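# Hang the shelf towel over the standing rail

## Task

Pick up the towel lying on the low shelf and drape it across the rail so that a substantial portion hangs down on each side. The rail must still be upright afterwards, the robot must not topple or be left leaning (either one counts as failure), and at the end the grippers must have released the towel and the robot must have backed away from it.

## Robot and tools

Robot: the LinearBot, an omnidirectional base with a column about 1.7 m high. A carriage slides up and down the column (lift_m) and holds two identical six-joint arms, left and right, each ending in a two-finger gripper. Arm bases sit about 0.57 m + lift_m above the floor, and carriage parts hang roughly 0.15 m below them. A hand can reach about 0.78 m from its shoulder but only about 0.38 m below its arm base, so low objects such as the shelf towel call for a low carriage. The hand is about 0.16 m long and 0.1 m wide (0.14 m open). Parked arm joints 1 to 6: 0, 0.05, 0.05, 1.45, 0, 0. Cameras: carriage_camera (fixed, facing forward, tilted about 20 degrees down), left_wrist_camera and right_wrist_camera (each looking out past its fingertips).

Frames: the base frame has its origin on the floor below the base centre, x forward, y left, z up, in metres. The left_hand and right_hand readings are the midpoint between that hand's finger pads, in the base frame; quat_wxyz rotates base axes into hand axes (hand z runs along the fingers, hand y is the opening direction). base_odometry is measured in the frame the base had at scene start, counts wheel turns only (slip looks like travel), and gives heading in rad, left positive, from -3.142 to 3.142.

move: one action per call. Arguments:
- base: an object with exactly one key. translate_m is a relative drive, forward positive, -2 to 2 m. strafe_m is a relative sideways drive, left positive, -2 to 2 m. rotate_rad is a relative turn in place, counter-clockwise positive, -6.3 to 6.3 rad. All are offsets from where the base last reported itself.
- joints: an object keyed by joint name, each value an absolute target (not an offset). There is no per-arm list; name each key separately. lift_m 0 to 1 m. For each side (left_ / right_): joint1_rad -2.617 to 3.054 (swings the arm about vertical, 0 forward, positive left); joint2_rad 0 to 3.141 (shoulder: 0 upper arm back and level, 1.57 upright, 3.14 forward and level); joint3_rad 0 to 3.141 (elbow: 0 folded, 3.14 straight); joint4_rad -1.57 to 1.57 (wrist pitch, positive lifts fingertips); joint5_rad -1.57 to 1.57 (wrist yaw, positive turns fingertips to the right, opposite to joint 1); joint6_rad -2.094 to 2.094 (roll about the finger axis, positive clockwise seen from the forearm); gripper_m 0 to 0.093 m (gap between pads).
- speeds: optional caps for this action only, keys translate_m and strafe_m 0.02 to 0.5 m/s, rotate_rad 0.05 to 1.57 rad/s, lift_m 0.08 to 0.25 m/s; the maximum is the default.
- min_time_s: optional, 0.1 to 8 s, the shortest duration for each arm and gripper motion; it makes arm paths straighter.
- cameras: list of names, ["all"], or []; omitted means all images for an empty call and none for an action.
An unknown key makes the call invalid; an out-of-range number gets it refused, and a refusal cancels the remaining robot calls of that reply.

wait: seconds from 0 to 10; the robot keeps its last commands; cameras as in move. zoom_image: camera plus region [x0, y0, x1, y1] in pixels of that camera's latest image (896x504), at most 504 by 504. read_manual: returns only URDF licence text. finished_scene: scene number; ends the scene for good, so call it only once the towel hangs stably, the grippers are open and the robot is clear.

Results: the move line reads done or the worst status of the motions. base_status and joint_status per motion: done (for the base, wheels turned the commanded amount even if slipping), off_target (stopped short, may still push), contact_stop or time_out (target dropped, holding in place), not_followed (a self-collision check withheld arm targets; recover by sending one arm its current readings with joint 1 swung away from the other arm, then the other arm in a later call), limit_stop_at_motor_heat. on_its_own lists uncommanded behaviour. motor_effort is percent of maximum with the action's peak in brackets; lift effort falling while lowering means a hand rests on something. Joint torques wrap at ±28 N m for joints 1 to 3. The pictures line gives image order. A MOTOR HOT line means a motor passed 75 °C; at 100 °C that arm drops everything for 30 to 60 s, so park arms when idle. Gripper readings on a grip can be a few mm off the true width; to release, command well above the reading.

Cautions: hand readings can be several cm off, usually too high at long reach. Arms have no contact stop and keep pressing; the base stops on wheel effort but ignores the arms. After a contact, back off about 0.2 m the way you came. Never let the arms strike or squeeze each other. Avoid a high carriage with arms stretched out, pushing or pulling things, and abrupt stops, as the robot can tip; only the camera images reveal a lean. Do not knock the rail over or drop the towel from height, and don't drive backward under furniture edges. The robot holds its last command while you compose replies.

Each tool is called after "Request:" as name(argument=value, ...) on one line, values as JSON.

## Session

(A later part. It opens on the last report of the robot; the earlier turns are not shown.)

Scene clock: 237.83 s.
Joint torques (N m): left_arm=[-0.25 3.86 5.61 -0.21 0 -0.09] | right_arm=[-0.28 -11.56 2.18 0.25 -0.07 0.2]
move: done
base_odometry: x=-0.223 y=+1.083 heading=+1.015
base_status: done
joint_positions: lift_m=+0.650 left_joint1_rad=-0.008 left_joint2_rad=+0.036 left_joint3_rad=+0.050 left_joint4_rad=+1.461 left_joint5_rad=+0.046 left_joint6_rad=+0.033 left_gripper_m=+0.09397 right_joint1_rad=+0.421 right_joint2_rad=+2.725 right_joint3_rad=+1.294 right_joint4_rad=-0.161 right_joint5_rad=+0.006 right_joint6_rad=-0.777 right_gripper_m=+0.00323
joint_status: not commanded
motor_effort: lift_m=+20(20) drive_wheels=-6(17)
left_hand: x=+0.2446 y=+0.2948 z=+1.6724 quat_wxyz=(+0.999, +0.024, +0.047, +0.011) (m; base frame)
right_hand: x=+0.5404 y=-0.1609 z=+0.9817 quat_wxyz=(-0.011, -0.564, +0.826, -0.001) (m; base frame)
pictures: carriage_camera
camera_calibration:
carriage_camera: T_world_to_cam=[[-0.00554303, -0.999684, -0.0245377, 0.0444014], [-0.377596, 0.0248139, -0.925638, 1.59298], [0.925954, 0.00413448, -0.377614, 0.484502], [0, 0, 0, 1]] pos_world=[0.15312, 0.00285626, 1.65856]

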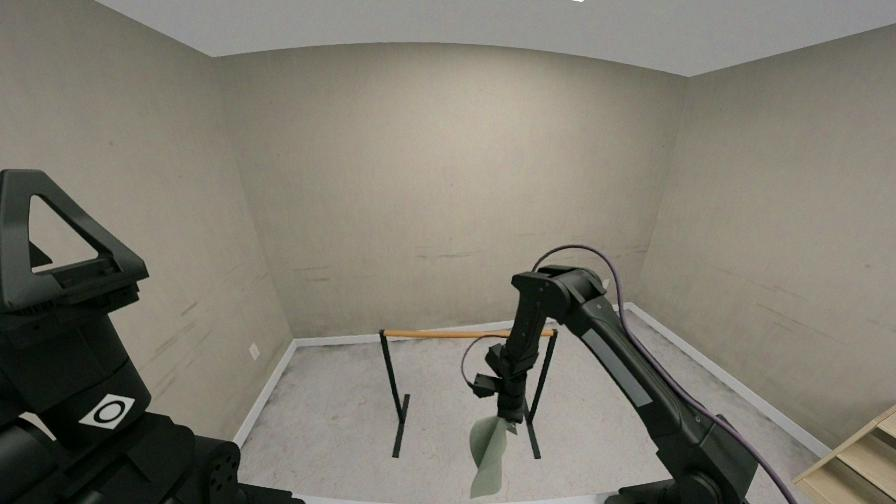

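Request:
move(joints={"lift_m": 0.52, "right_joint1_rad": 0.25, "right_joint2_rad": 2.7, "right_joint3_rad": 2.06, "right_joint4_rad": -0.25, "right_joint5_rad": 0, "right_joint6_rad": 0}, min_time_s=3, cameras=["carriage_camera", "right_wrist_camera", "left_wrist_camera"])

Scene clock: 251.07 s.
Joint torques (N m): left_arm=[-0.31 3.89 5.65 -0.23 0.01 -0.08] | right_arm=[-0.83 -19.33 9.11 1.37 0.02 0.21]
move: done
base_odometry: x=-0.223 y=+1.083 heading=+1.015
base_status: not commanded
joint_positions: lift_m=+0.520 left_joint1_rad=-0.008 left_joint2_rad=+0.036 left_joint3_rad=+0.050 left_joint4_rad=+1.461 left_joint5_rad=+0.046 left_joint6_rad=+0.033 left_gripper_m=+0.09397 right_joint1_rad=+0.257 right_joint2_rad=+2.725 right_joint3_rad=+2.036 right_joint4_rad=-0.236 right_joint5_rad=+0.006 right_joint6_rad=-0.015 right_gripper_m=+0.00322
joint_status: all done
motor_effort: lift_m=+20(20) drive_wheels=-6(6)
left_hand: x=+0.2446 y=+0.2948 z=+1.5424 quat_wxyz=(+0.999, +0.024, +0.047, +0.011) (m; base frame)
right_hand: x=+0.8369 y=-0.1424 z=+1.0259 quat_wxyz=(+0.315, -0.128, +0.940, +0.035) (m; base frame)
pictures: carriage_camera, left_wrist_camera, right_wrist_camera
camera_calibration:
carriage_camera: T_world_to_cam=[[-0.00554303, -0.999684, -0.0245377, 0.0412115], [-0.377596, 0.0248139, -0.925638, 1.47264], [0.925954, 0.00413448, -0.377614, 0.435412], [0, 0, 0, 1]] pos_world=[0.15312, 0.00285626, 1.52856]
left_wrist_camera: T_world_to_cam=[[0.041149, -0.996597, -0.0714162, 0.392572], [0.746049, 0.0781916, -0.661284, 0.816371], [0.664618, -0.0260688, 0.746728, -1.1858], [0, 0, 0, 1]] pos_world=[0.162896, 0.296491, 1.45336]
right_wrist_camera: T_world_to_cam=[[0.278893, -0.959201, -0.0463953, -0.313051], [-0.960127, -0.277538, -0.0335864, 0.810418], [0.0193397, 0.0539124, -0.998358, 1.14235], [0, 0, 0, 1]] pos_world=[0.843319, -0.136944, 1.15317]

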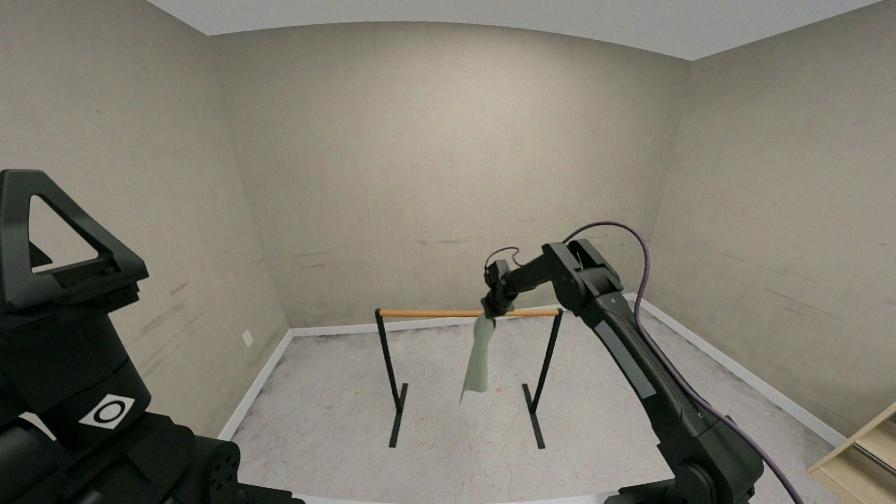

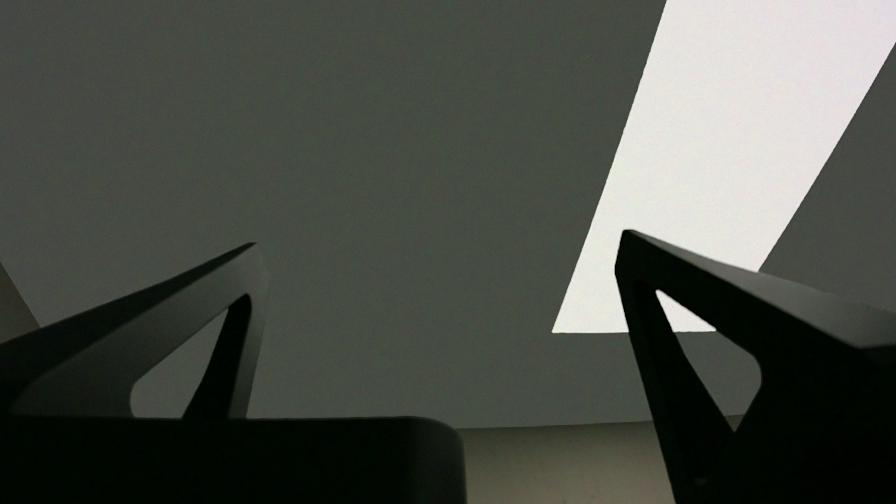

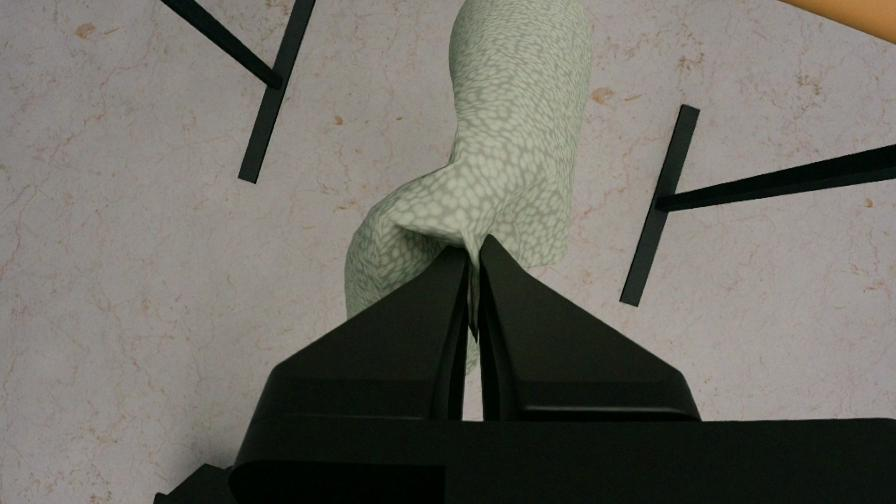

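Request:
move(base={"translate_m": 0.43}, speeds={"translate_m": 0.12}, cameras=["carriage_camera", "right_wrist_camera"])

Scene clock: 261.93 s.
Joint torques (N m): left_arm=[-0.28 3.84 5.68 -0.22 -0.01 -0.07] | right_arm=[-0.75 -19.38 9.25 1.37 0.01 0.22]
move: done
base_odometry: x=+0.004 y=+1.448 heading=+1.016
base_status: done
joint_positions: lift_m=+0.520 left_joint1_rad=-0.008 left_joint2_rad=+0.036 left_joint3_rad=+0.050 left_joint4_rad=+1.461 left_joint5_rad=+0.046 left_joint6_rad=+0.033 left_gripper_m=+0.09397 right_joint1_rad=+0.255 right_joint2_rad=+2.725 right_joint3_rad=+2.036 right_joint4_rad=-0.244 right_joint5_rad=+0.005 right_joint6_rad=-0.014 right_gripper_m=+0.00322
joint_status: not commanded
motor_effort: lift_m=+20(20) drive_wheels=-5(10)
left_hand: x=+0.2445 y=+0.2948 z=+1.5424 quat_wxyz=(+0.999, +0.024, +0.047, +0.011) (m; base frame)
right_hand: x=+0.8356 y=-0.1433 z=+1.0247 quat_wxyz=(+0.312, -0.127, +0.941, +0.035) (m; base frame)
pictures: carriage_camera, right_wrist_camera
camera_calibration:
carriage_camera: T_world_to_cam=[[-0.00554303, -0.999684, -0.0245377, 0.0412115], [-0.377596, 0.0248139, -0.925638, 1.47264], [0.925954, 0.00413448, -0.377614, 0.435412], [0, 0, 0, 1]] pos_world=[0.15312, 0.00285626, 1.52856]
right_wrist_camera: T_world_to_cam=[[0.276718, -0.959742, -0.0481955, -0.310071], [-0.96088, -0.27574, -0.0260086, 0.80202], [0.0116722, 0.0535071, -0.998499, 1.14774], [0, 0, 0, 1]] pos_world=[0.843051, -0.137851, 1.15194]

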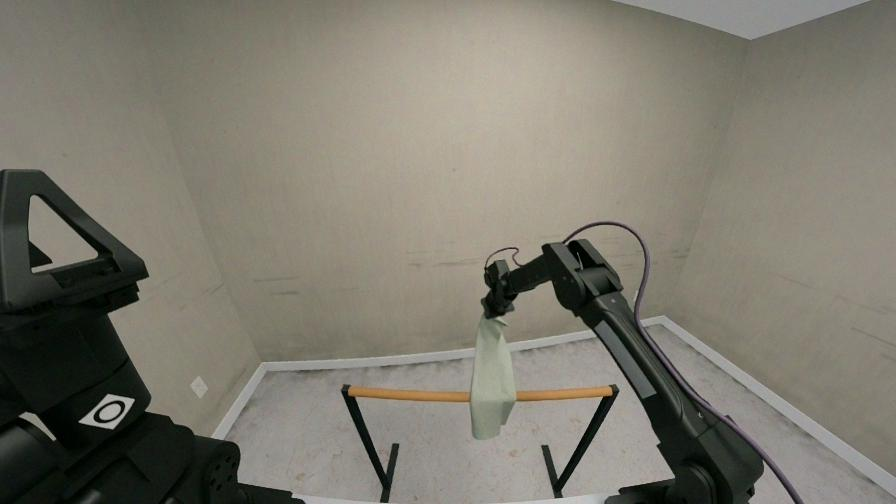

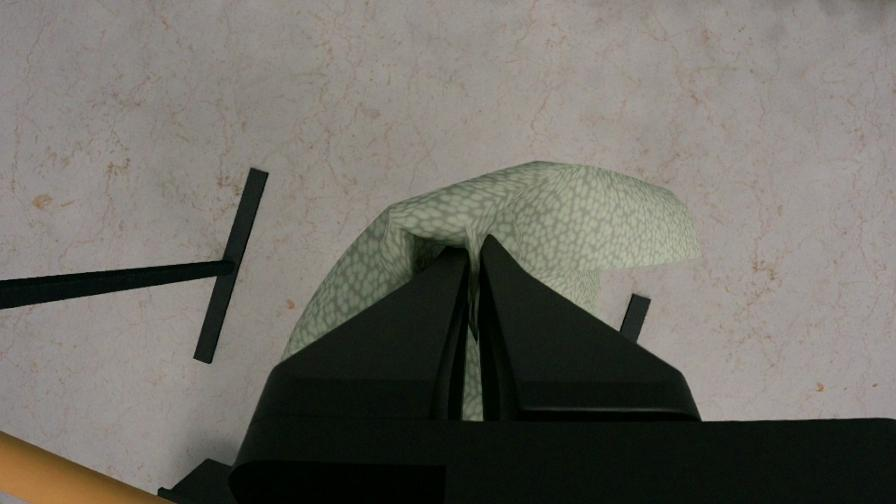

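Request:
move(joints={"lift_m": 0.28}, speeds={"lift_m": 0.1}, cameras=["carriage_camera", "right_wrist_camera"])

Scene clock: 273.20 s.
Joint torques (N m): left_arm=[-0.31 3.92 5.74 -0.22 0.01 -0.08] | right_arm=[-0.73 -19.34 8.1 1.48 0.02 0.21]
move: done
base_odometry: x=+0.004 y=+1.448 heading=+1.016
base_status: not commanded
joint_positions: lift_m=+0.280 left_joint1_rad=-0.008 left_joint2_rad=+0.036 left_joint3_rad=+0.050 left_joint4_rad=+1.461 left_joint5_rad=+0.046 left_joint6_rad=+0.033 left_gripper_m=+0.09397 right_joint1_rad=+0.255 right_joint2_rad=+2.725 right_joint3_rad=+2.045 right_joint4_rad=-0.250 right_joint5_rad=+0.005 right_joint6_rad=-0.013 right_gripper_m=+0.00322
joint_status: all done
motor_effort: lift_m=+20(21) drive_wheels=-4(5)
left_hand: x=+0.2445 y=+0.2948 z=+1.3024 quat_wxyz=(+0.999, +0.024, +0.047, +0.011) (m; base frame)
right_hand: x=+0.8371 y=-0.1429 z=+0.7872 quat_wxyz=(+0.313, -0.126, +0.941, +0.036) (m; base frame)
pictures: carriage_camera, right_wrist_camera
camera_calibration:
carriage_camera: T_world_to_cam=[[-0.00554303, -0.999684, -0.0245377, 0.03532], [-0.377596, 0.0248139, -0.925638, 1.2504], [0.925954, 0.00413448, -0.377614, 0.344747], [0, 0, 0, 1]] pos_world=[0.15312, 0.00285626, 1.28846]
right_wrist_camera: T_world_to_cam=[[0.276493, -0.959798, -0.0483622, -0.321201], [-0.960906, -0.275347, -0.0290605, 0.79984], [0.0145759, 0.0545065, -0.998407, 0.908188], [0, 0, 0, 1]] pos_world=[0.844142, -0.137556, 0.914451]

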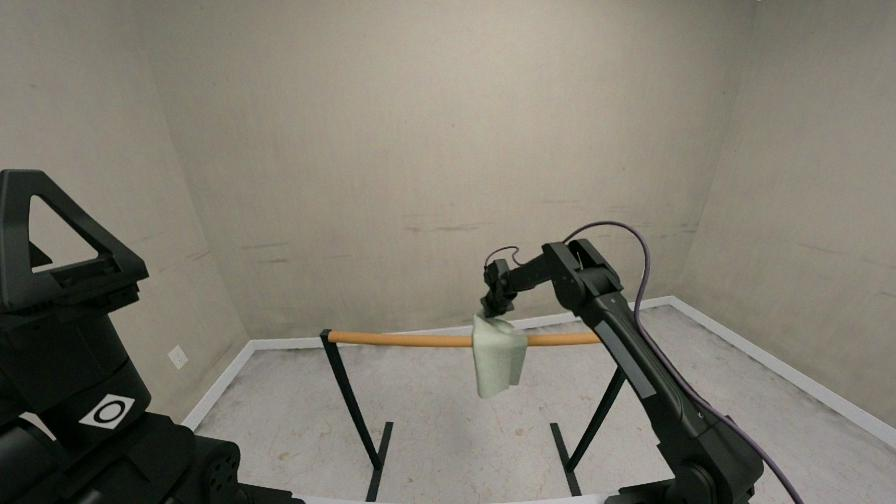

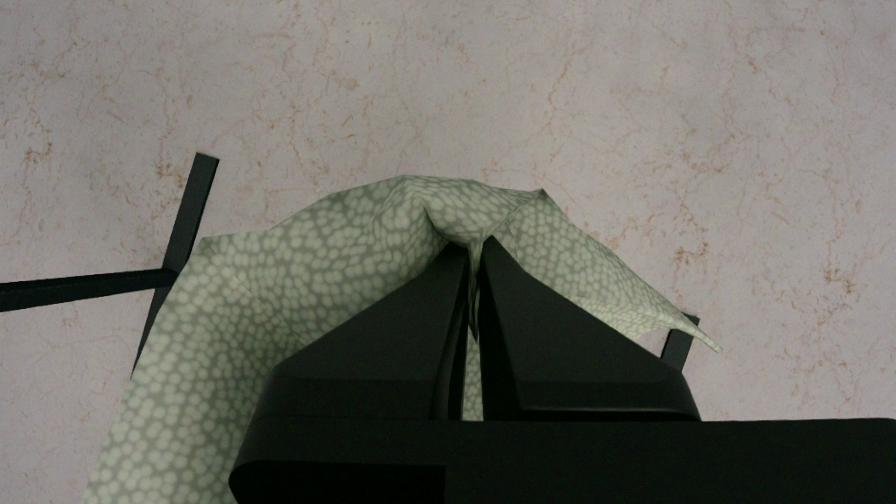

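Request:
move(joints={"right_gripper_m": 0.06}, min_time_s=1, cameras=["carriage_camera", "right_wrist_camera"])

Scene clock: 280.17 s.
Joint torques (N m): left_arm=[-0.31 3.9 5.71 -0.22 0.01 -0.09] | right_arm=[-0.75 -19.34 8.31 1.47 0 0.2]
move: done
base_odometry: x=+0.004 y=+1.448 heading=+1.016
base_status: not commanded
joint_positions: lift_m=+0.280 left_joint1_rad=-0.008 left_joint2_rad=+0.036 left_joint3_rad=+0.050 left_joint4_rad=+1.461 left_joint5_rad=+0.046 left_joint6_rad=+0.033 left_gripper_m=+0.09397 right_joint1_rad=+0.255 right_joint2_rad=+2.725 right_joint3_rad=+2.045 right_joint4_rad=-0.250 right_joint5_rad=+0.005 right_joint6_rad=-0.013 right_gripper_m=+0.05989
joint_status: all done
motor_effort: lift_m=+20(21) drive_wheels=+5(5)
left_hand: x=+0.2445 y=+0.2948 z=+1.3024 quat_wxyz=(+0.999, +0.024, +0.047, +0.011) (m; base frame)
right_hand: x=+0.8371 y=-0.1429 z=+0.7872 quat_wxyz=(+0.313, -0.126, +0.941, +0.036) (m; base frame)
pictures: carriage_camera, right_wrist_camera
camera_calibration:
carriage_camera: T_world_to_cam=[[-0.00554303, -0.999684, -0.0245377, 0.03532], [-0.377596, 0.0248139, -0.925638, 1.2504], [0.925954, 0.00413448, -0.377614, 0.344747], [0, 0, 0, 1]] pos_world=[0.15312, 0.00285626, 1.28846]
right_wrist_camera: T_world_to_cam=[[0.276493, -0.959798, -0.0483622, -0.321201], [-0.960906, -0.275347, -0.0290605, 0.79984], [0.0145759, 0.0545065, -0.998407, 0.908188], [0, 0, 0, 1]] pos_world=[0.844142, -0.137556, 0.914451]

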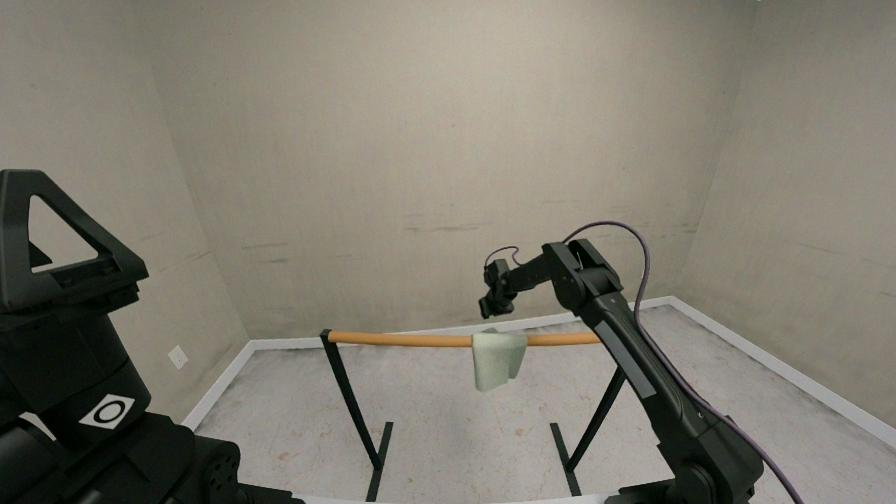

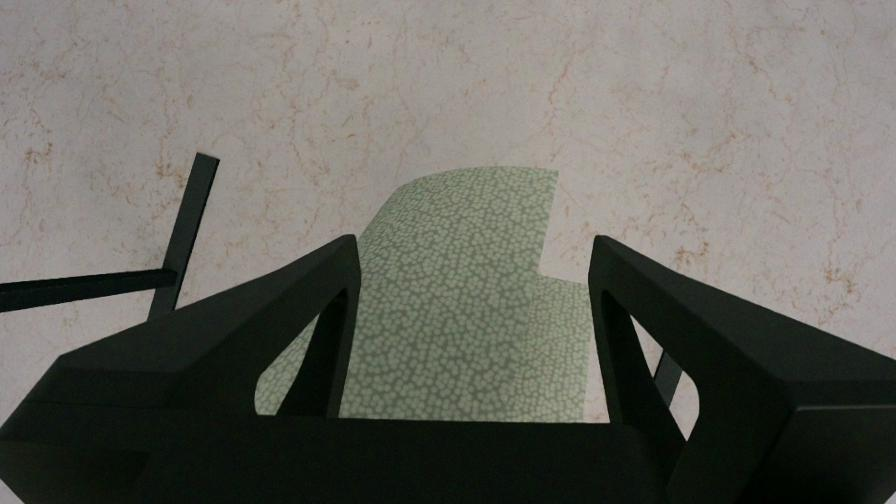

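Request:
move(joints={"lift_m": 0.55}, speeds={"lift_m": 0.15}, cameras=["carriage_camera", "right_wrist_camera"])

Request:
move(base={"translate_m": -0.6}, speeds={"translate_m": 0.25}, cameras=["carriage_camera", "right_wrist_camera"])

Scene clock: 285.93 s.
Joint torques (N m): left_arm=[-0.31 3.85 5.68 -0.24 0.01 -0.08] | right_arm=[-0.59 -19.29 7.79 1.41 0.01 0.2]
move: done
base_odometry: x=+0.004 y=+1.448 heading=+1.016
base_status: not commanded
joint_positions: lift_m=+0.550 left_joint1_rad=-0.008 left_joint2_rad=+0.036 left_joint3_rad=+0.050 left_joint4_rad=+1.461 left_joint5_rad=+0.046 left_joint6_rad=+0.033 left_gripper_m=+0.09397 right_joint1_rad=+0.255 right_joint2_rad=+2.723 right_joint3_rad=+2.049 right_joint4_rad=-0.247 right_joint5_rad=+0.005 right_joint6_rad=-0.013 right_gripper_m=+0.05989
joint_status: all done
motor_effort: lift_m=+25(30) drive_wheels=+5(5)
left_hand: x=+0.2445 y=+0.2948 z=+1.5718 quat_wxyz=(+0.999, +0.024, +0.047, +0.011) (m; base frame)
right_hand: x=+0.8392 y=-0.1424 z=+1.0597 quat_wxyz=(+0.317, -0.126, +0.939, +0.036) (m; base frame)
pictures: carriage_camera, right_wrist_camera
camera_calibration:
carriage_camera: T_world_to_cam=[[-0.00554303, -0.999684, -0.0245377, 0.0419329], [-0.377596, 0.0248139, -0.925638, 1.49986], [0.925954, 0.00413448, -0.377614, 0.446514], [0, 0, 0, 1]] pos_world=[0.15312, 0.00285626, 1.55796]
right_wrist_camera: T_world_to_cam=[[0.276951, -0.959678, -0.048119, -0.30869], [-0.960607, -0.275322, -0.0378426, 0.819049], [0.0230685, 0.056704, -0.998124, 1.17315], [0, 0, 0, 1]] pos_world=[0.845213, -0.137263, 1.1871]

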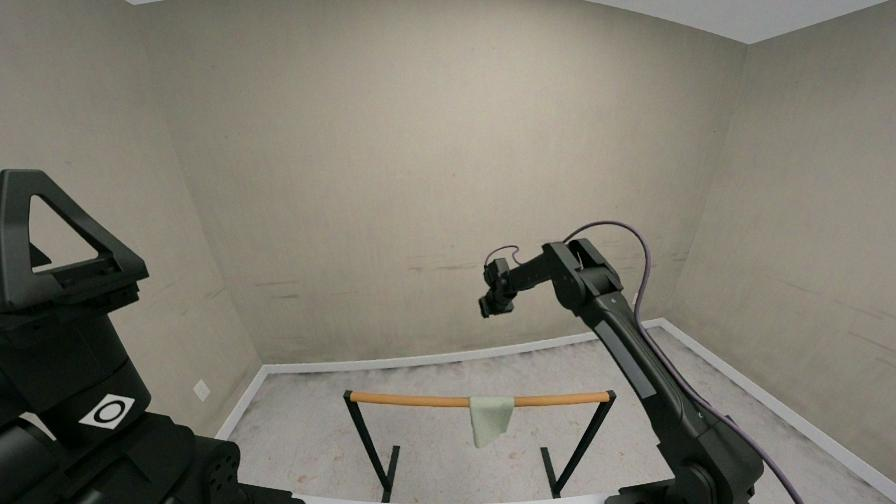

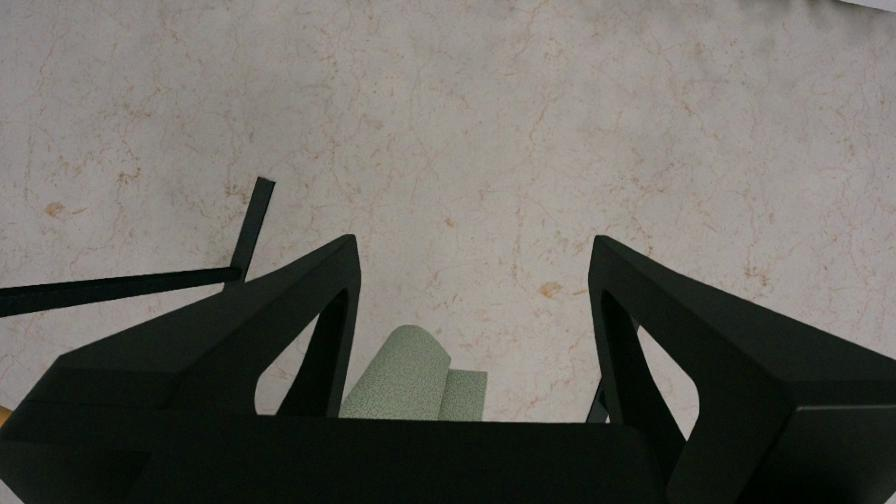

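Scene clock: 289.63 s.
Joint torques (N m): left_arm=[-0.31 3.92 5.72 -0.21 0.02 -0.09] | right_arm=[-0.47 -19.14 8.06 1.42 0.01 0.2]
move: done
base_odometry: x=-0.313 y=+0.938 heading=+1.016
base_status: done
joint_positions: lift_m=+0.550 left_joint1_rad=-0.008 left_joint2_rad=+0.036 left_joint3_rad=+0.050 left_joint4_rad=+1.461 left_joint5_rad=+0.046 left_joint6_rad=+0.033 left_gripper_m=+0.09397 right_joint1_rad=+0.253 right_joint2_rad=+2.723 right_joint3_rad=+2.049 right_joint4_rad=-0.246 right_joint5_rad=+0.004 right_joint6_rad=-0.013 right_gripper_m=+0.05989
joint_status: not commanded
motor_effort: lift_m=+25(25) drive_wheels=-1(13)
left_hand: x=+0.2447 y=+0.2948 z=+1.5718 quat_wxyz=(+0.999, +0.024, +0.048, +0.011) (m; base frame)
right_hand: x=+0.8396 y=-0.1436 z=+1.0599 quat_wxyz=(+0.317, -0.125, +0.939, +0.036) (m; base frame)
pictures: carriage_camera, right_wrist_camera
camera_calibration:
carriage_camera: T_world_to_cam=[[-0.00554303, -0.999684, -0.0245377, 0.0419329], [-0.377596, 0.0248139, -0.925638, 1.49986], [0.925954, 0.00413448, -0.377614, 0.446514], [0, 0, 0, 1]] pos_world=[0.15312, 0.00285626, 1.55796]
right_wrist_camera: T_world_to_cam=[[0.2752, -0.960155, -0.0486547, -0.308099], [-0.961093, -0.27351, -0.0386407, 0.820661], [0.0237935, 0.0573956, -0.998068, 1.17275], [0, 0, 0, 1]] pos_world=[0.845617, -0.138674, 1.1872]

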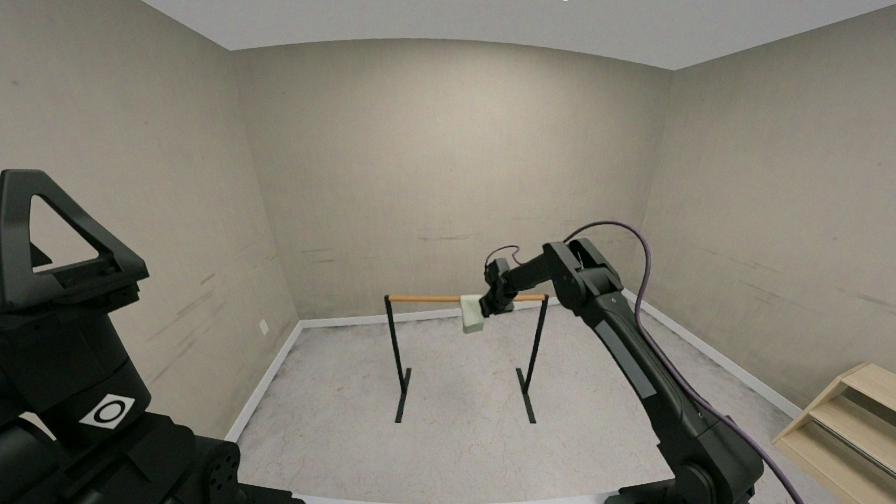

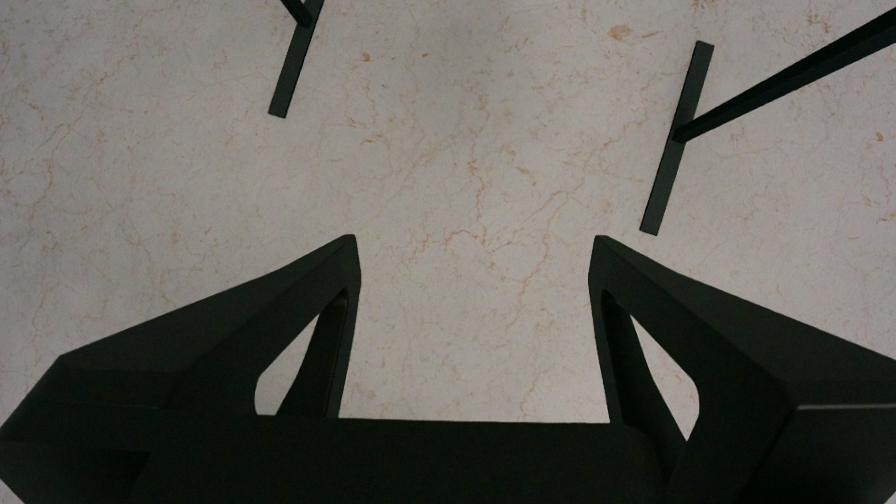

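Request:
move(joints={"lift_m": 0.3, "right_joint1_rad": 0, "right_joint2_rad": 0.05, "right_joint3_rad": 0.05, "right_joint4_rad": 1.45, "right_joint5_rad": 0, "right_joint6_rad": 0}, min_time_s=2.5, cameras=["carriage_camera"])

Request:
zoom_image(camera="carriage_camera", region=[360, 220, 560, 400])

Scene clock: 296.03 s.
Joint torques (N m): left_arm=[-0.29 3.85 5.64 -0.21 0.01 -0.08] | right_arm=[-0.92 2.7 4.85 0.01 0.01 0.21]
move: done
base_odometry: x=-0.313 y=+0.938 heading=+1.016
base_status: not commanded
joint_positions: lift_m=+0.300 left_joint1_rad=-0.008 left_joint2_rad=+0.036 left_joint3_rad=+0.050 left_joint4_rad=+1.461 left_joint5_rad=+0.046 left_joint6_rad=+0.033 left_gripper_m=+0.09397 right_joint1_rad=+0.007 right_joint2_rad=+0.062 right_joint3_rad=+0.061 right_joint4_rad=+1.434 right_joint5_rad=+0.004 right_joint6_rad=-0.013 right_gripper_m=+0.05989
joint_status: all done
motor_effort: lift_m=+20(20) drive_wheels=-1(2)
left_hand: x=+0.2447 y=+0.2948 z=+1.3224 quat_wxyz=(+0.999, +0.024, +0.048, +0.011) (m; base frame)
right_hand: x=+0.2562 y=-0.3034 z=+1.3247 quat_wxyz=(+0.998, +0.002, +0.069, -0.003) (m; base frame)
pictures: carriage_camera
camera_calibration:
carriage_camera: T_world_to_cam=[[-0.00554303, -0.999684, -0.0245377, 0.0358132], [-0.377596, 0.0248139, -0.925638, 1.269], [0.925954, 0.00413448, -0.377614, 0.352337], [0, 0, 0, 1]] pos_world=[0.15312, 0.00285626, 1.30856]

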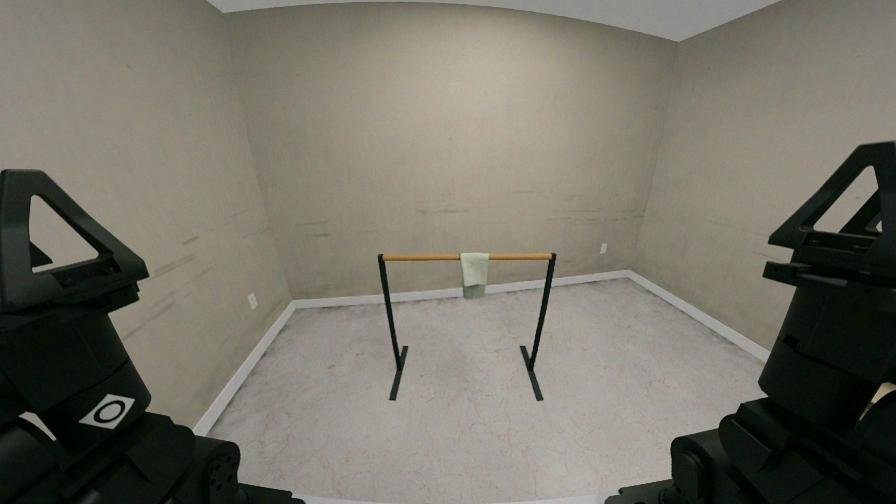

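Scaled by 2.520 from the camera's 896x504 image, which has a finer 1280x720 frame.

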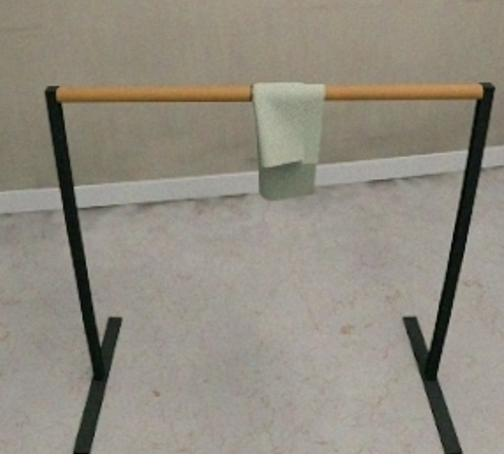

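Request:
wait(seconds=2, cameras=["carriage_camera"])

Request:
zoom_image(camera="carriage_camera", region=[430, 230, 510, 320])

Scene clock: 305.00 s.
Joint torques (N m): left_arm=[-0.32 3.86 5.68 -0.22 0.01 -0.09] | right_arm=[-0.91 2.81 4.88 0.03 0.03 0.21]
base_odometry: x=-0.313 y=+0.938 heading=+1.016
base_status: not commanded
joint_positions: lift_m=+0.300 left_joint1_rad=-0.008 left_joint2_rad=+0.036 left_joint3_rad=+0.050 left_joint4_rad=+1.461 left_joint5_rad=+0.046 left_joint6_rad=+0.033 left_gripper_m=+0.09397 right_joint1_rad=+0.007 right_joint2_rad=+0.062 right_joint3_rad=+0.061 right_joint4_rad=+1.435 right_joint5_rad=+0.004 right_joint6_rad=-0.013 right_gripper_m=+0.05989
joint_status: all done
motor_effort: lift_m=+20(20) drive_wheels=-1(2)
left_hand: x=+0.2447 y=+0.2948 z=+1.3224 quat_wxyz=(+0.999, +0.024, +0.048, +0.011) (m; base frame)
right_hand: x=+0.2558 y=-0.3034 z=+1.3247 quat_wxyz=(+0.998, +0.002, +0.068, -0.003) (m; base frame)
wait: 2.00 s; at rest from the start
pictures: carriage_camera
camera_calibration:
carriage_camera: T_world_to_cam=[[-0.00554303, -0.999684, -0.0245377, 0.0358132], [-0.377596, 0.0248139, -0.925638, 1.269], [0.925954, 0.00413448, -0.377614, 0.352337], [0, 0, 0, 1]] pos_world=[0.15312, 0.00285626, 1.30856]

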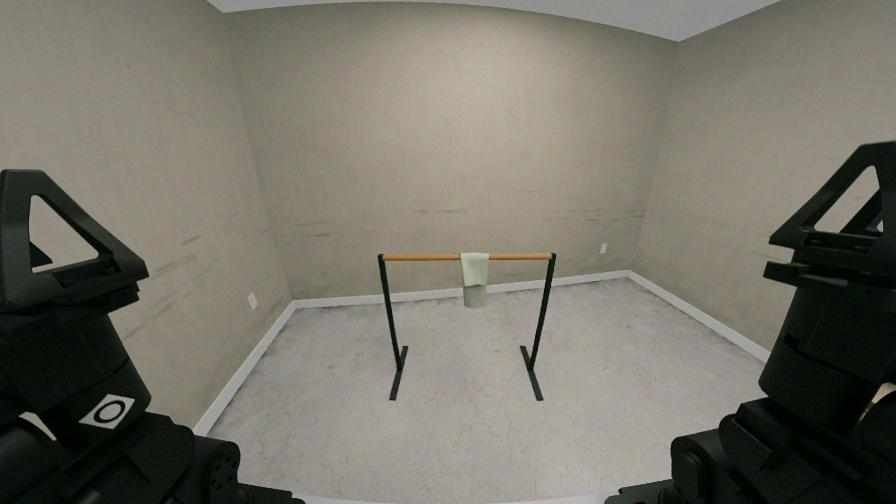

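Scaled by 5.600 from the camera's 896x504 image, which has a finer 1280x720 frame.

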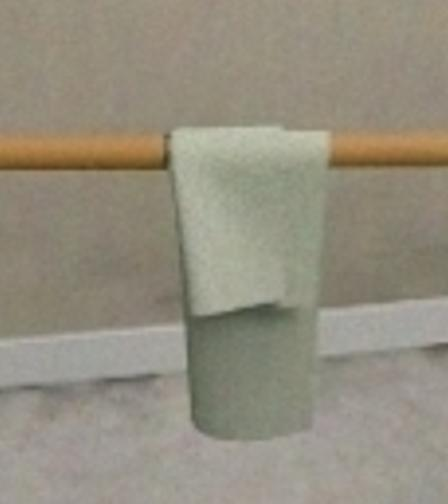

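Request:
wait(seconds=3, cameras=["carriage_camera"])

Request:
zoom_image(camera="carriage_camera", region=[430, 230, 510, 320])

Scene clock: 312.07 s.
Joint torques (N m): left_arm=[-0.28 3.86 5.74 -0.22 -0.01 -0.08] | right_arm=[-0.88 2.77 4.88 0.03 0.01 0.2]
base_odometry: x=-0.313 y=+0.938 heading=+1.016
base_status: not commanded
joint_positions: lift_m=+0.300 left_joint1_rad=-0.008 left_joint2_rad=+0.036 left_joint3_rad=+0.050 left_joint4_rad=+1.461 left_joint5_rad=+0.046 left_joint6_rad=+0.033 left_gripper_m=+0.09397 right_joint1_rad=+0.007 right_joint2_rad=+0.062 right_joint3_rad=+0.061 right_joint4_rad=+1.435 right_joint5_rad=+0.004 right_joint6_rad=-0.013 right_gripper_m=+0.05989
joint_status: all done
motor_effort: lift_m=+19(20) drive_wheels=-1(2)
left_hand: x=+0.2447 y=+0.2948 z=+1.3224 quat_wxyz=(+0.999, +0.024, +0.048, +0.011) (m; base frame)
right_hand: x=+0.2558 y=-0.3034 z=+1.3247 quat_wxyz=(+0.998, +0.002, +0.068, -0.003) (m; base frame)
wait: 3.00 s; at rest from the start
pictures: carriage_camera
camera_calibration:
carriage_camera: T_world_to_cam=[[-0.00554303, -0.999684, -0.0245377, 0.0358132], [-0.377596, 0.0248139, -0.925638, 1.269], [0.925954, 0.00413448, -0.377614, 0.352337], [0, 0, 0, 1]] pos_world=[0.15312, 0.00285626, 1.30856]

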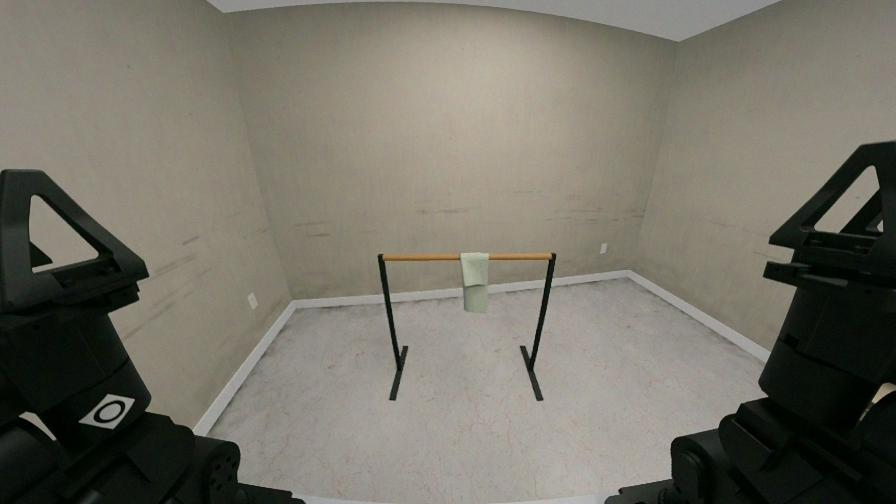

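Scaled by 5.600 from the camera's 896x504 image, which has a finer 1280x720 frame.

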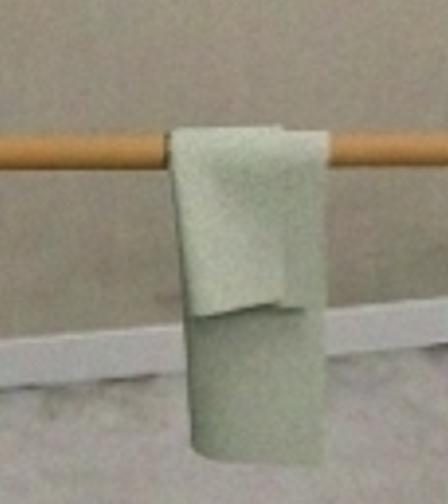

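Request:
move(base={"strafe_m": -0.13}, speeds={"strafe_m": 0.2}, joints={"lift_m": 0.15, "right_joint1_rad": 0, "right_joint2_rad": 2.61, "right_joint3_rad": 1.35, "right_joint4_rad": 0.11, "right_joint5_rad": -1.57, "right_joint6_rad": 2.0, "right_gripper_m": 0.035}, min_time_s=3, cameras=["carriage_camera", "right_wrist_camera"])

Scene clock: 343.40 s.
Joint torques (N m): left_arm=[-0.35 3.89 5.7 -0.21 0 -0.09] | right_arm=[-0.61 -11.34 5.3 0.6 -0.65 0.2]
move: done
base_odometry: x=-0.202 y=+0.869 heading=+1.016
base_status: done
joint_positions: lift_m=+0.150 left_joint1_rad=-0.008 left_joint2_rad=+0.036 left_joint3_rad=+0.050 left_joint4_rad=+1.461 left_joint5_rad=+0.046 left_joint6_rad=+0.033 left_gripper_m=+0.09397 right_joint1_rad=+0.005 right_joint2_rad=+2.586 right_joint3_rad=+1.335 right_joint4_rad=+0.129 right_joint5_rad=-1.562 right_joint6_rad=+1.985 right_gripper_m=+0.03513
joint_status: all done
motor_effort: lift_m=+20(20) drive_wheels=-1(8)
left_hand: x=+0.2447 y=+0.2948 z=+1.1724 quat_wxyz=(+0.999, +0.024, +0.048, +0.011) (m; base frame)
right_hand: x=+0.6311 y=-0.1291 z=+0.7126 quat_wxyz=(-0.490, +0.493, +0.511, +0.506) (m; base frame)
pictures: carriage_camera, right_wrist_camera
camera_calibration:
carriage_camera: T_world_to_cam=[[-0.00554303, -0.999684, -0.0245377, 0.0321325], [-0.377596, 0.0248139, -0.925638, 1.13016], [0.925954, 0.00413448, -0.377614, 0.295695], [0, 0, 0, 1]] pos_world=[0.15312, 0.00285626, 1.15856]
right_wrist_camera: T_world_to_cam=[[-0.998246, 0.0577265, -0.01317, 0.656147], [-0.0436767, -0.56774, 0.822048, -0.61957], [0.0399768, 0.821181, 0.569265, -0.198241], [0, 0, 0, 1]] pos_world=[0.63586, -0.22684, 0.630809]

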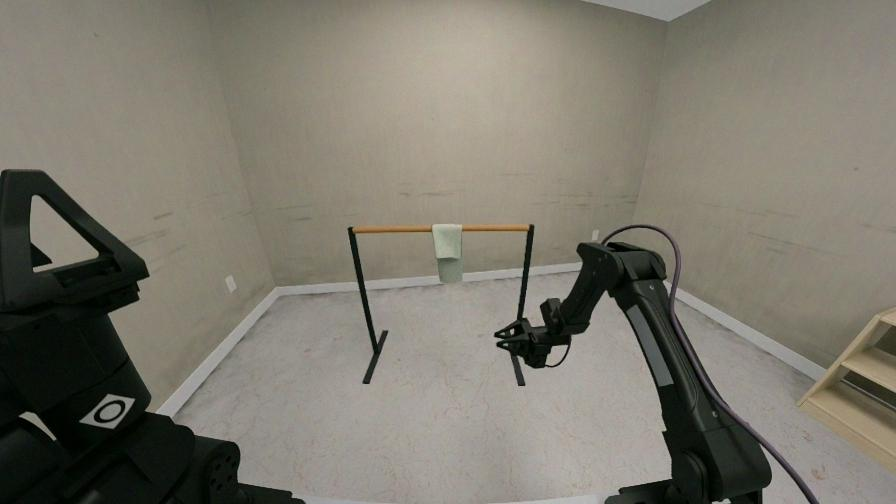

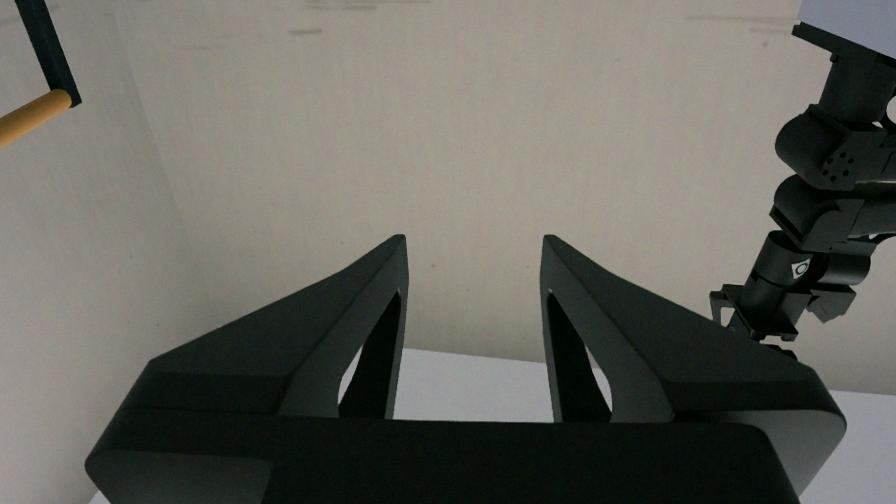

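Request:
zoom_image(camera="carriage_camera", region=[400, 205, 500, 305])

Scaled by 5.040 from the camera's 896x504 image, which has a finer 1280x720 frame.

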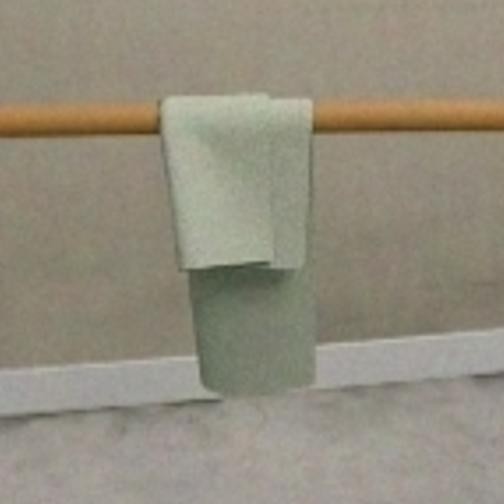

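Request:
move(base={"translate_m": 0.45}, speeds={"translate_m": 0.2}, joints={"lift_m": 0.175}, cameras=["carriage_camera", "right_wrist_camera"])

Request:
zoom_image(camera="carriage_camera", region=[380, 230, 580, 430])

Scene clock: 359.60 s.
Joint torques (N m): left_arm=[-0.39 3.86 5.67 -0.22 0.01 -0.09] | right_arm=[-0.64 -12.12 4.83 0.7 -0.59 0.21]
move: done
base_odometry: x=+0.035 y=+1.252 heading=+1.015
base_status: done
joint_positions: lift_m=+0.175 left_joint1_rad=-0.008 left_joint2_rad=+0.036 left_joint3_rad=+0.050 left_joint4_rad=+1.461 left_joint5_rad=+0.046 left_joint6_rad=+0.033 left_gripper_m=+0.09397 right_joint1_rad=+0.005 right_joint2_rad=+2.596 right_joint3_rad=+1.341 right_joint4_rad=+0.119 right_joint5_rad=-1.568 right_joint6_rad=+1.987 right_gripper_m=+0.03513
joint_status: all done
motor_effort: lift_m=+25(30) drive_wheels=-5(12)
left_hand: x=+0.2447 y=+0.2948 z=+1.1968 quat_wxyz=(+0.999, +0.024, +0.048, +0.011) (m; base frame)
right_hand: x=+0.6302 y=-0.1291 z=+0.7347 quat_wxyz=(-0.496, +0.495, +0.506, +0.503) (m; base frame)
pictures: carriage_camera, right_wrist_camera
camera_calibration:
carriage_camera: T_world_to_cam=[[-0.00554303, -0.999684, -0.0245377, 0.0327313], [-0.377596, 0.0248139, -0.925638, 1.15274], [0.925954, 0.00413448, -0.377614, 0.304909], [0, 0, 0, 1]] pos_world=[0.15312, 0.00285626, 1.18296]
right_wrist_camera: T_world_to_cam=[[-0.998473, 0.0551259, 0.00349406, 0.643089], [-0.0287285, -0.572294, 0.819545, -0.645877], [0.0471778, 0.818194, 0.573004, -0.218505], [0, 0, 0, 1]] pos_world=[0.633861, -0.226303, 0.652283]

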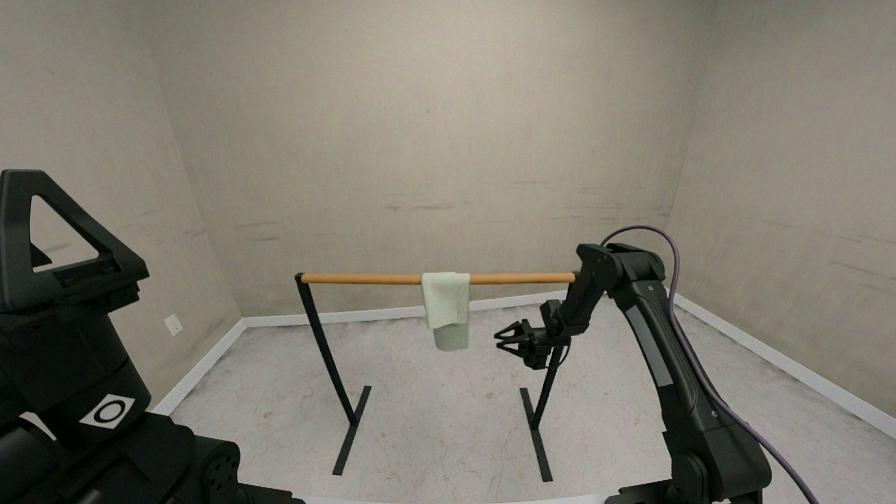

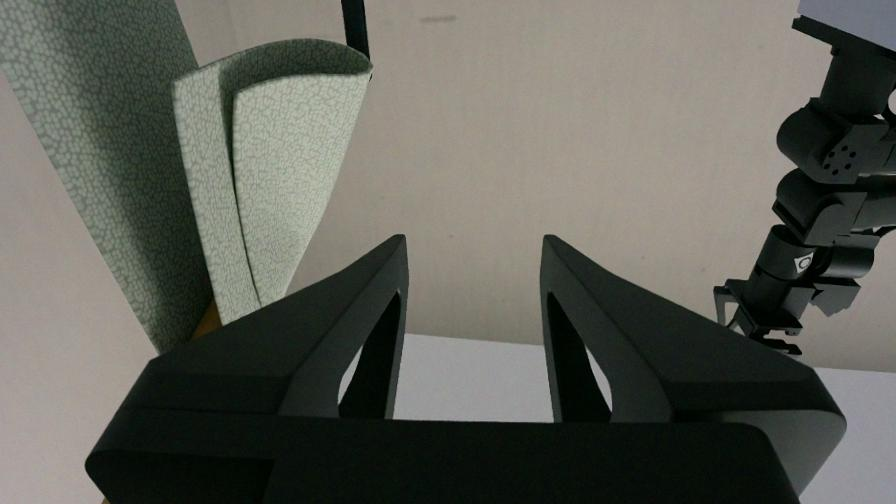

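Scaled by 2.520 from the camera's 896x504 image, which has a finer 1280x720 frame.

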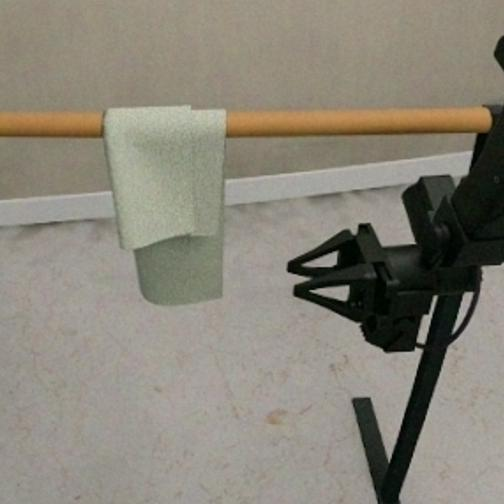

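Request:
move(base={"translate_m": 0.098}, speeds={"translate_m": 0.1}, joints={"lift_m": 0.163, "right_gripper_m": 0.05}, cameras=["carriage_camera", "right_wrist_camera"])

Scene clock: 381.20 s.
Joint torques (N m): left_arm=[-0.34 3.86 5.68 -0.23 0.01 -0.08] | right_arm=[-0.62 -12.57 4.63 0.73 -0.56 0.22]
move: done
base_odometry: x=+0.087 y=+1.335 heading=+1.015
base_status: done
joint_positions: lift_m=+0.163 left_joint1_rad=-0.008 left_joint2_rad=+0.036 left_joint3_rad=+0.050 left_joint4_rad=+1.462 left_joint5_rad=+0.046 left_joint6_rad=+0.033 left_gripper_m=+0.09397 right_joint1_rad=+0.004 right_joint2_rad=+2.600 right_joint3_rad=+1.342 right_joint4_rad=+0.117 right_joint5_rad=-1.570 right_joint6_rad=+1.988 right_gripper_m=+0.04986
joint_status: all done
motor_effort: lift_m=+20(20) drive_wheels=-4(14)
left_hand: x=+0.2444 y=+0.2948 z=+1.1854 quat_wxyz=(+0.999, +0.024, +0.047, +0.011) (m; base frame)
right_hand: x=+0.6298 y=-0.1292 z=+0.7221 quat_wxyz=(-0.498, +0.496, +0.504, +0.502) (m; base frame)
pictures: carriage_camera, right_wrist_camera
camera_calibration:
carriage_camera: T_world_to_cam=[[-0.00554303, -0.999684, -0.0245377, 0.0324491], [-0.377596, 0.0248139, -0.925638, 1.1421], [0.925954, 0.00413448, -0.377614, 0.300566], [0, 0, 0, 1]] pos_world=[0.15312, 0.00285626, 1.17146]
right_wrist_camera: T_world_to_cam=[[-0.998461, 0.0547336, 0.00895221, 0.638721], [-0.0241094, -0.573715, 0.8187, -0.63816], [0.0499465, 0.817224, 0.574151, -0.21376], [0, 0, 0, 1]] pos_world=[0.633029, -0.226392, 0.639475]

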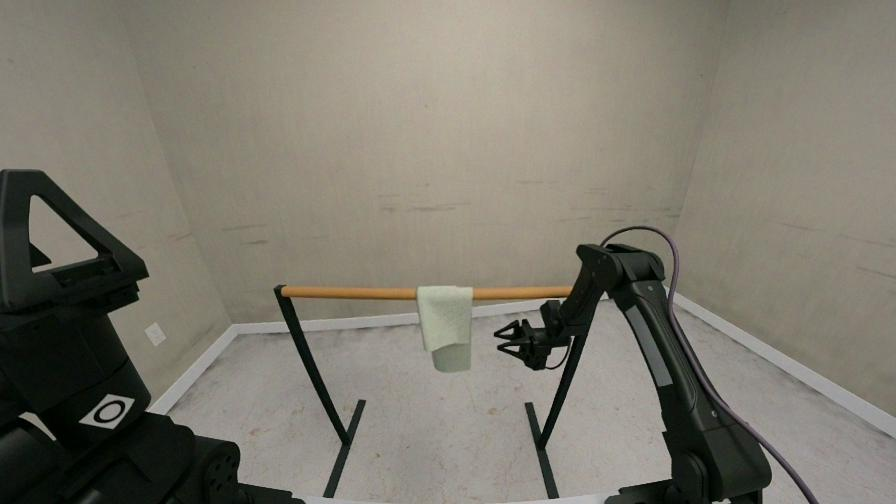

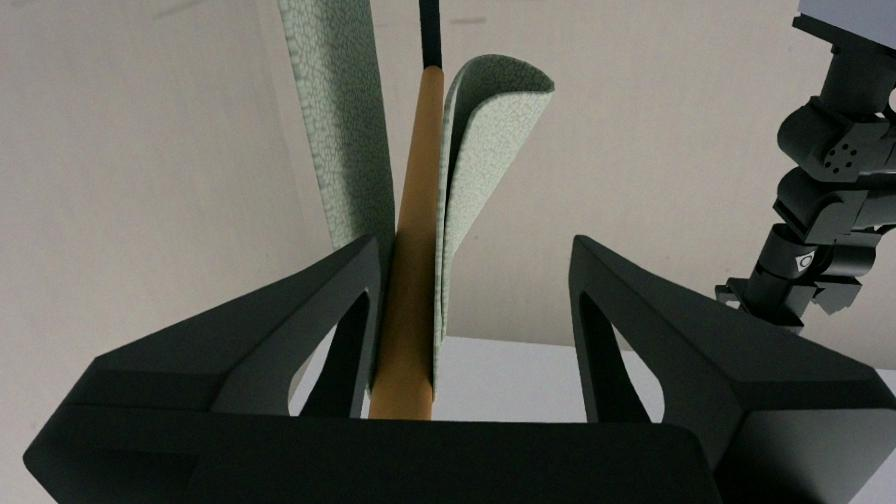

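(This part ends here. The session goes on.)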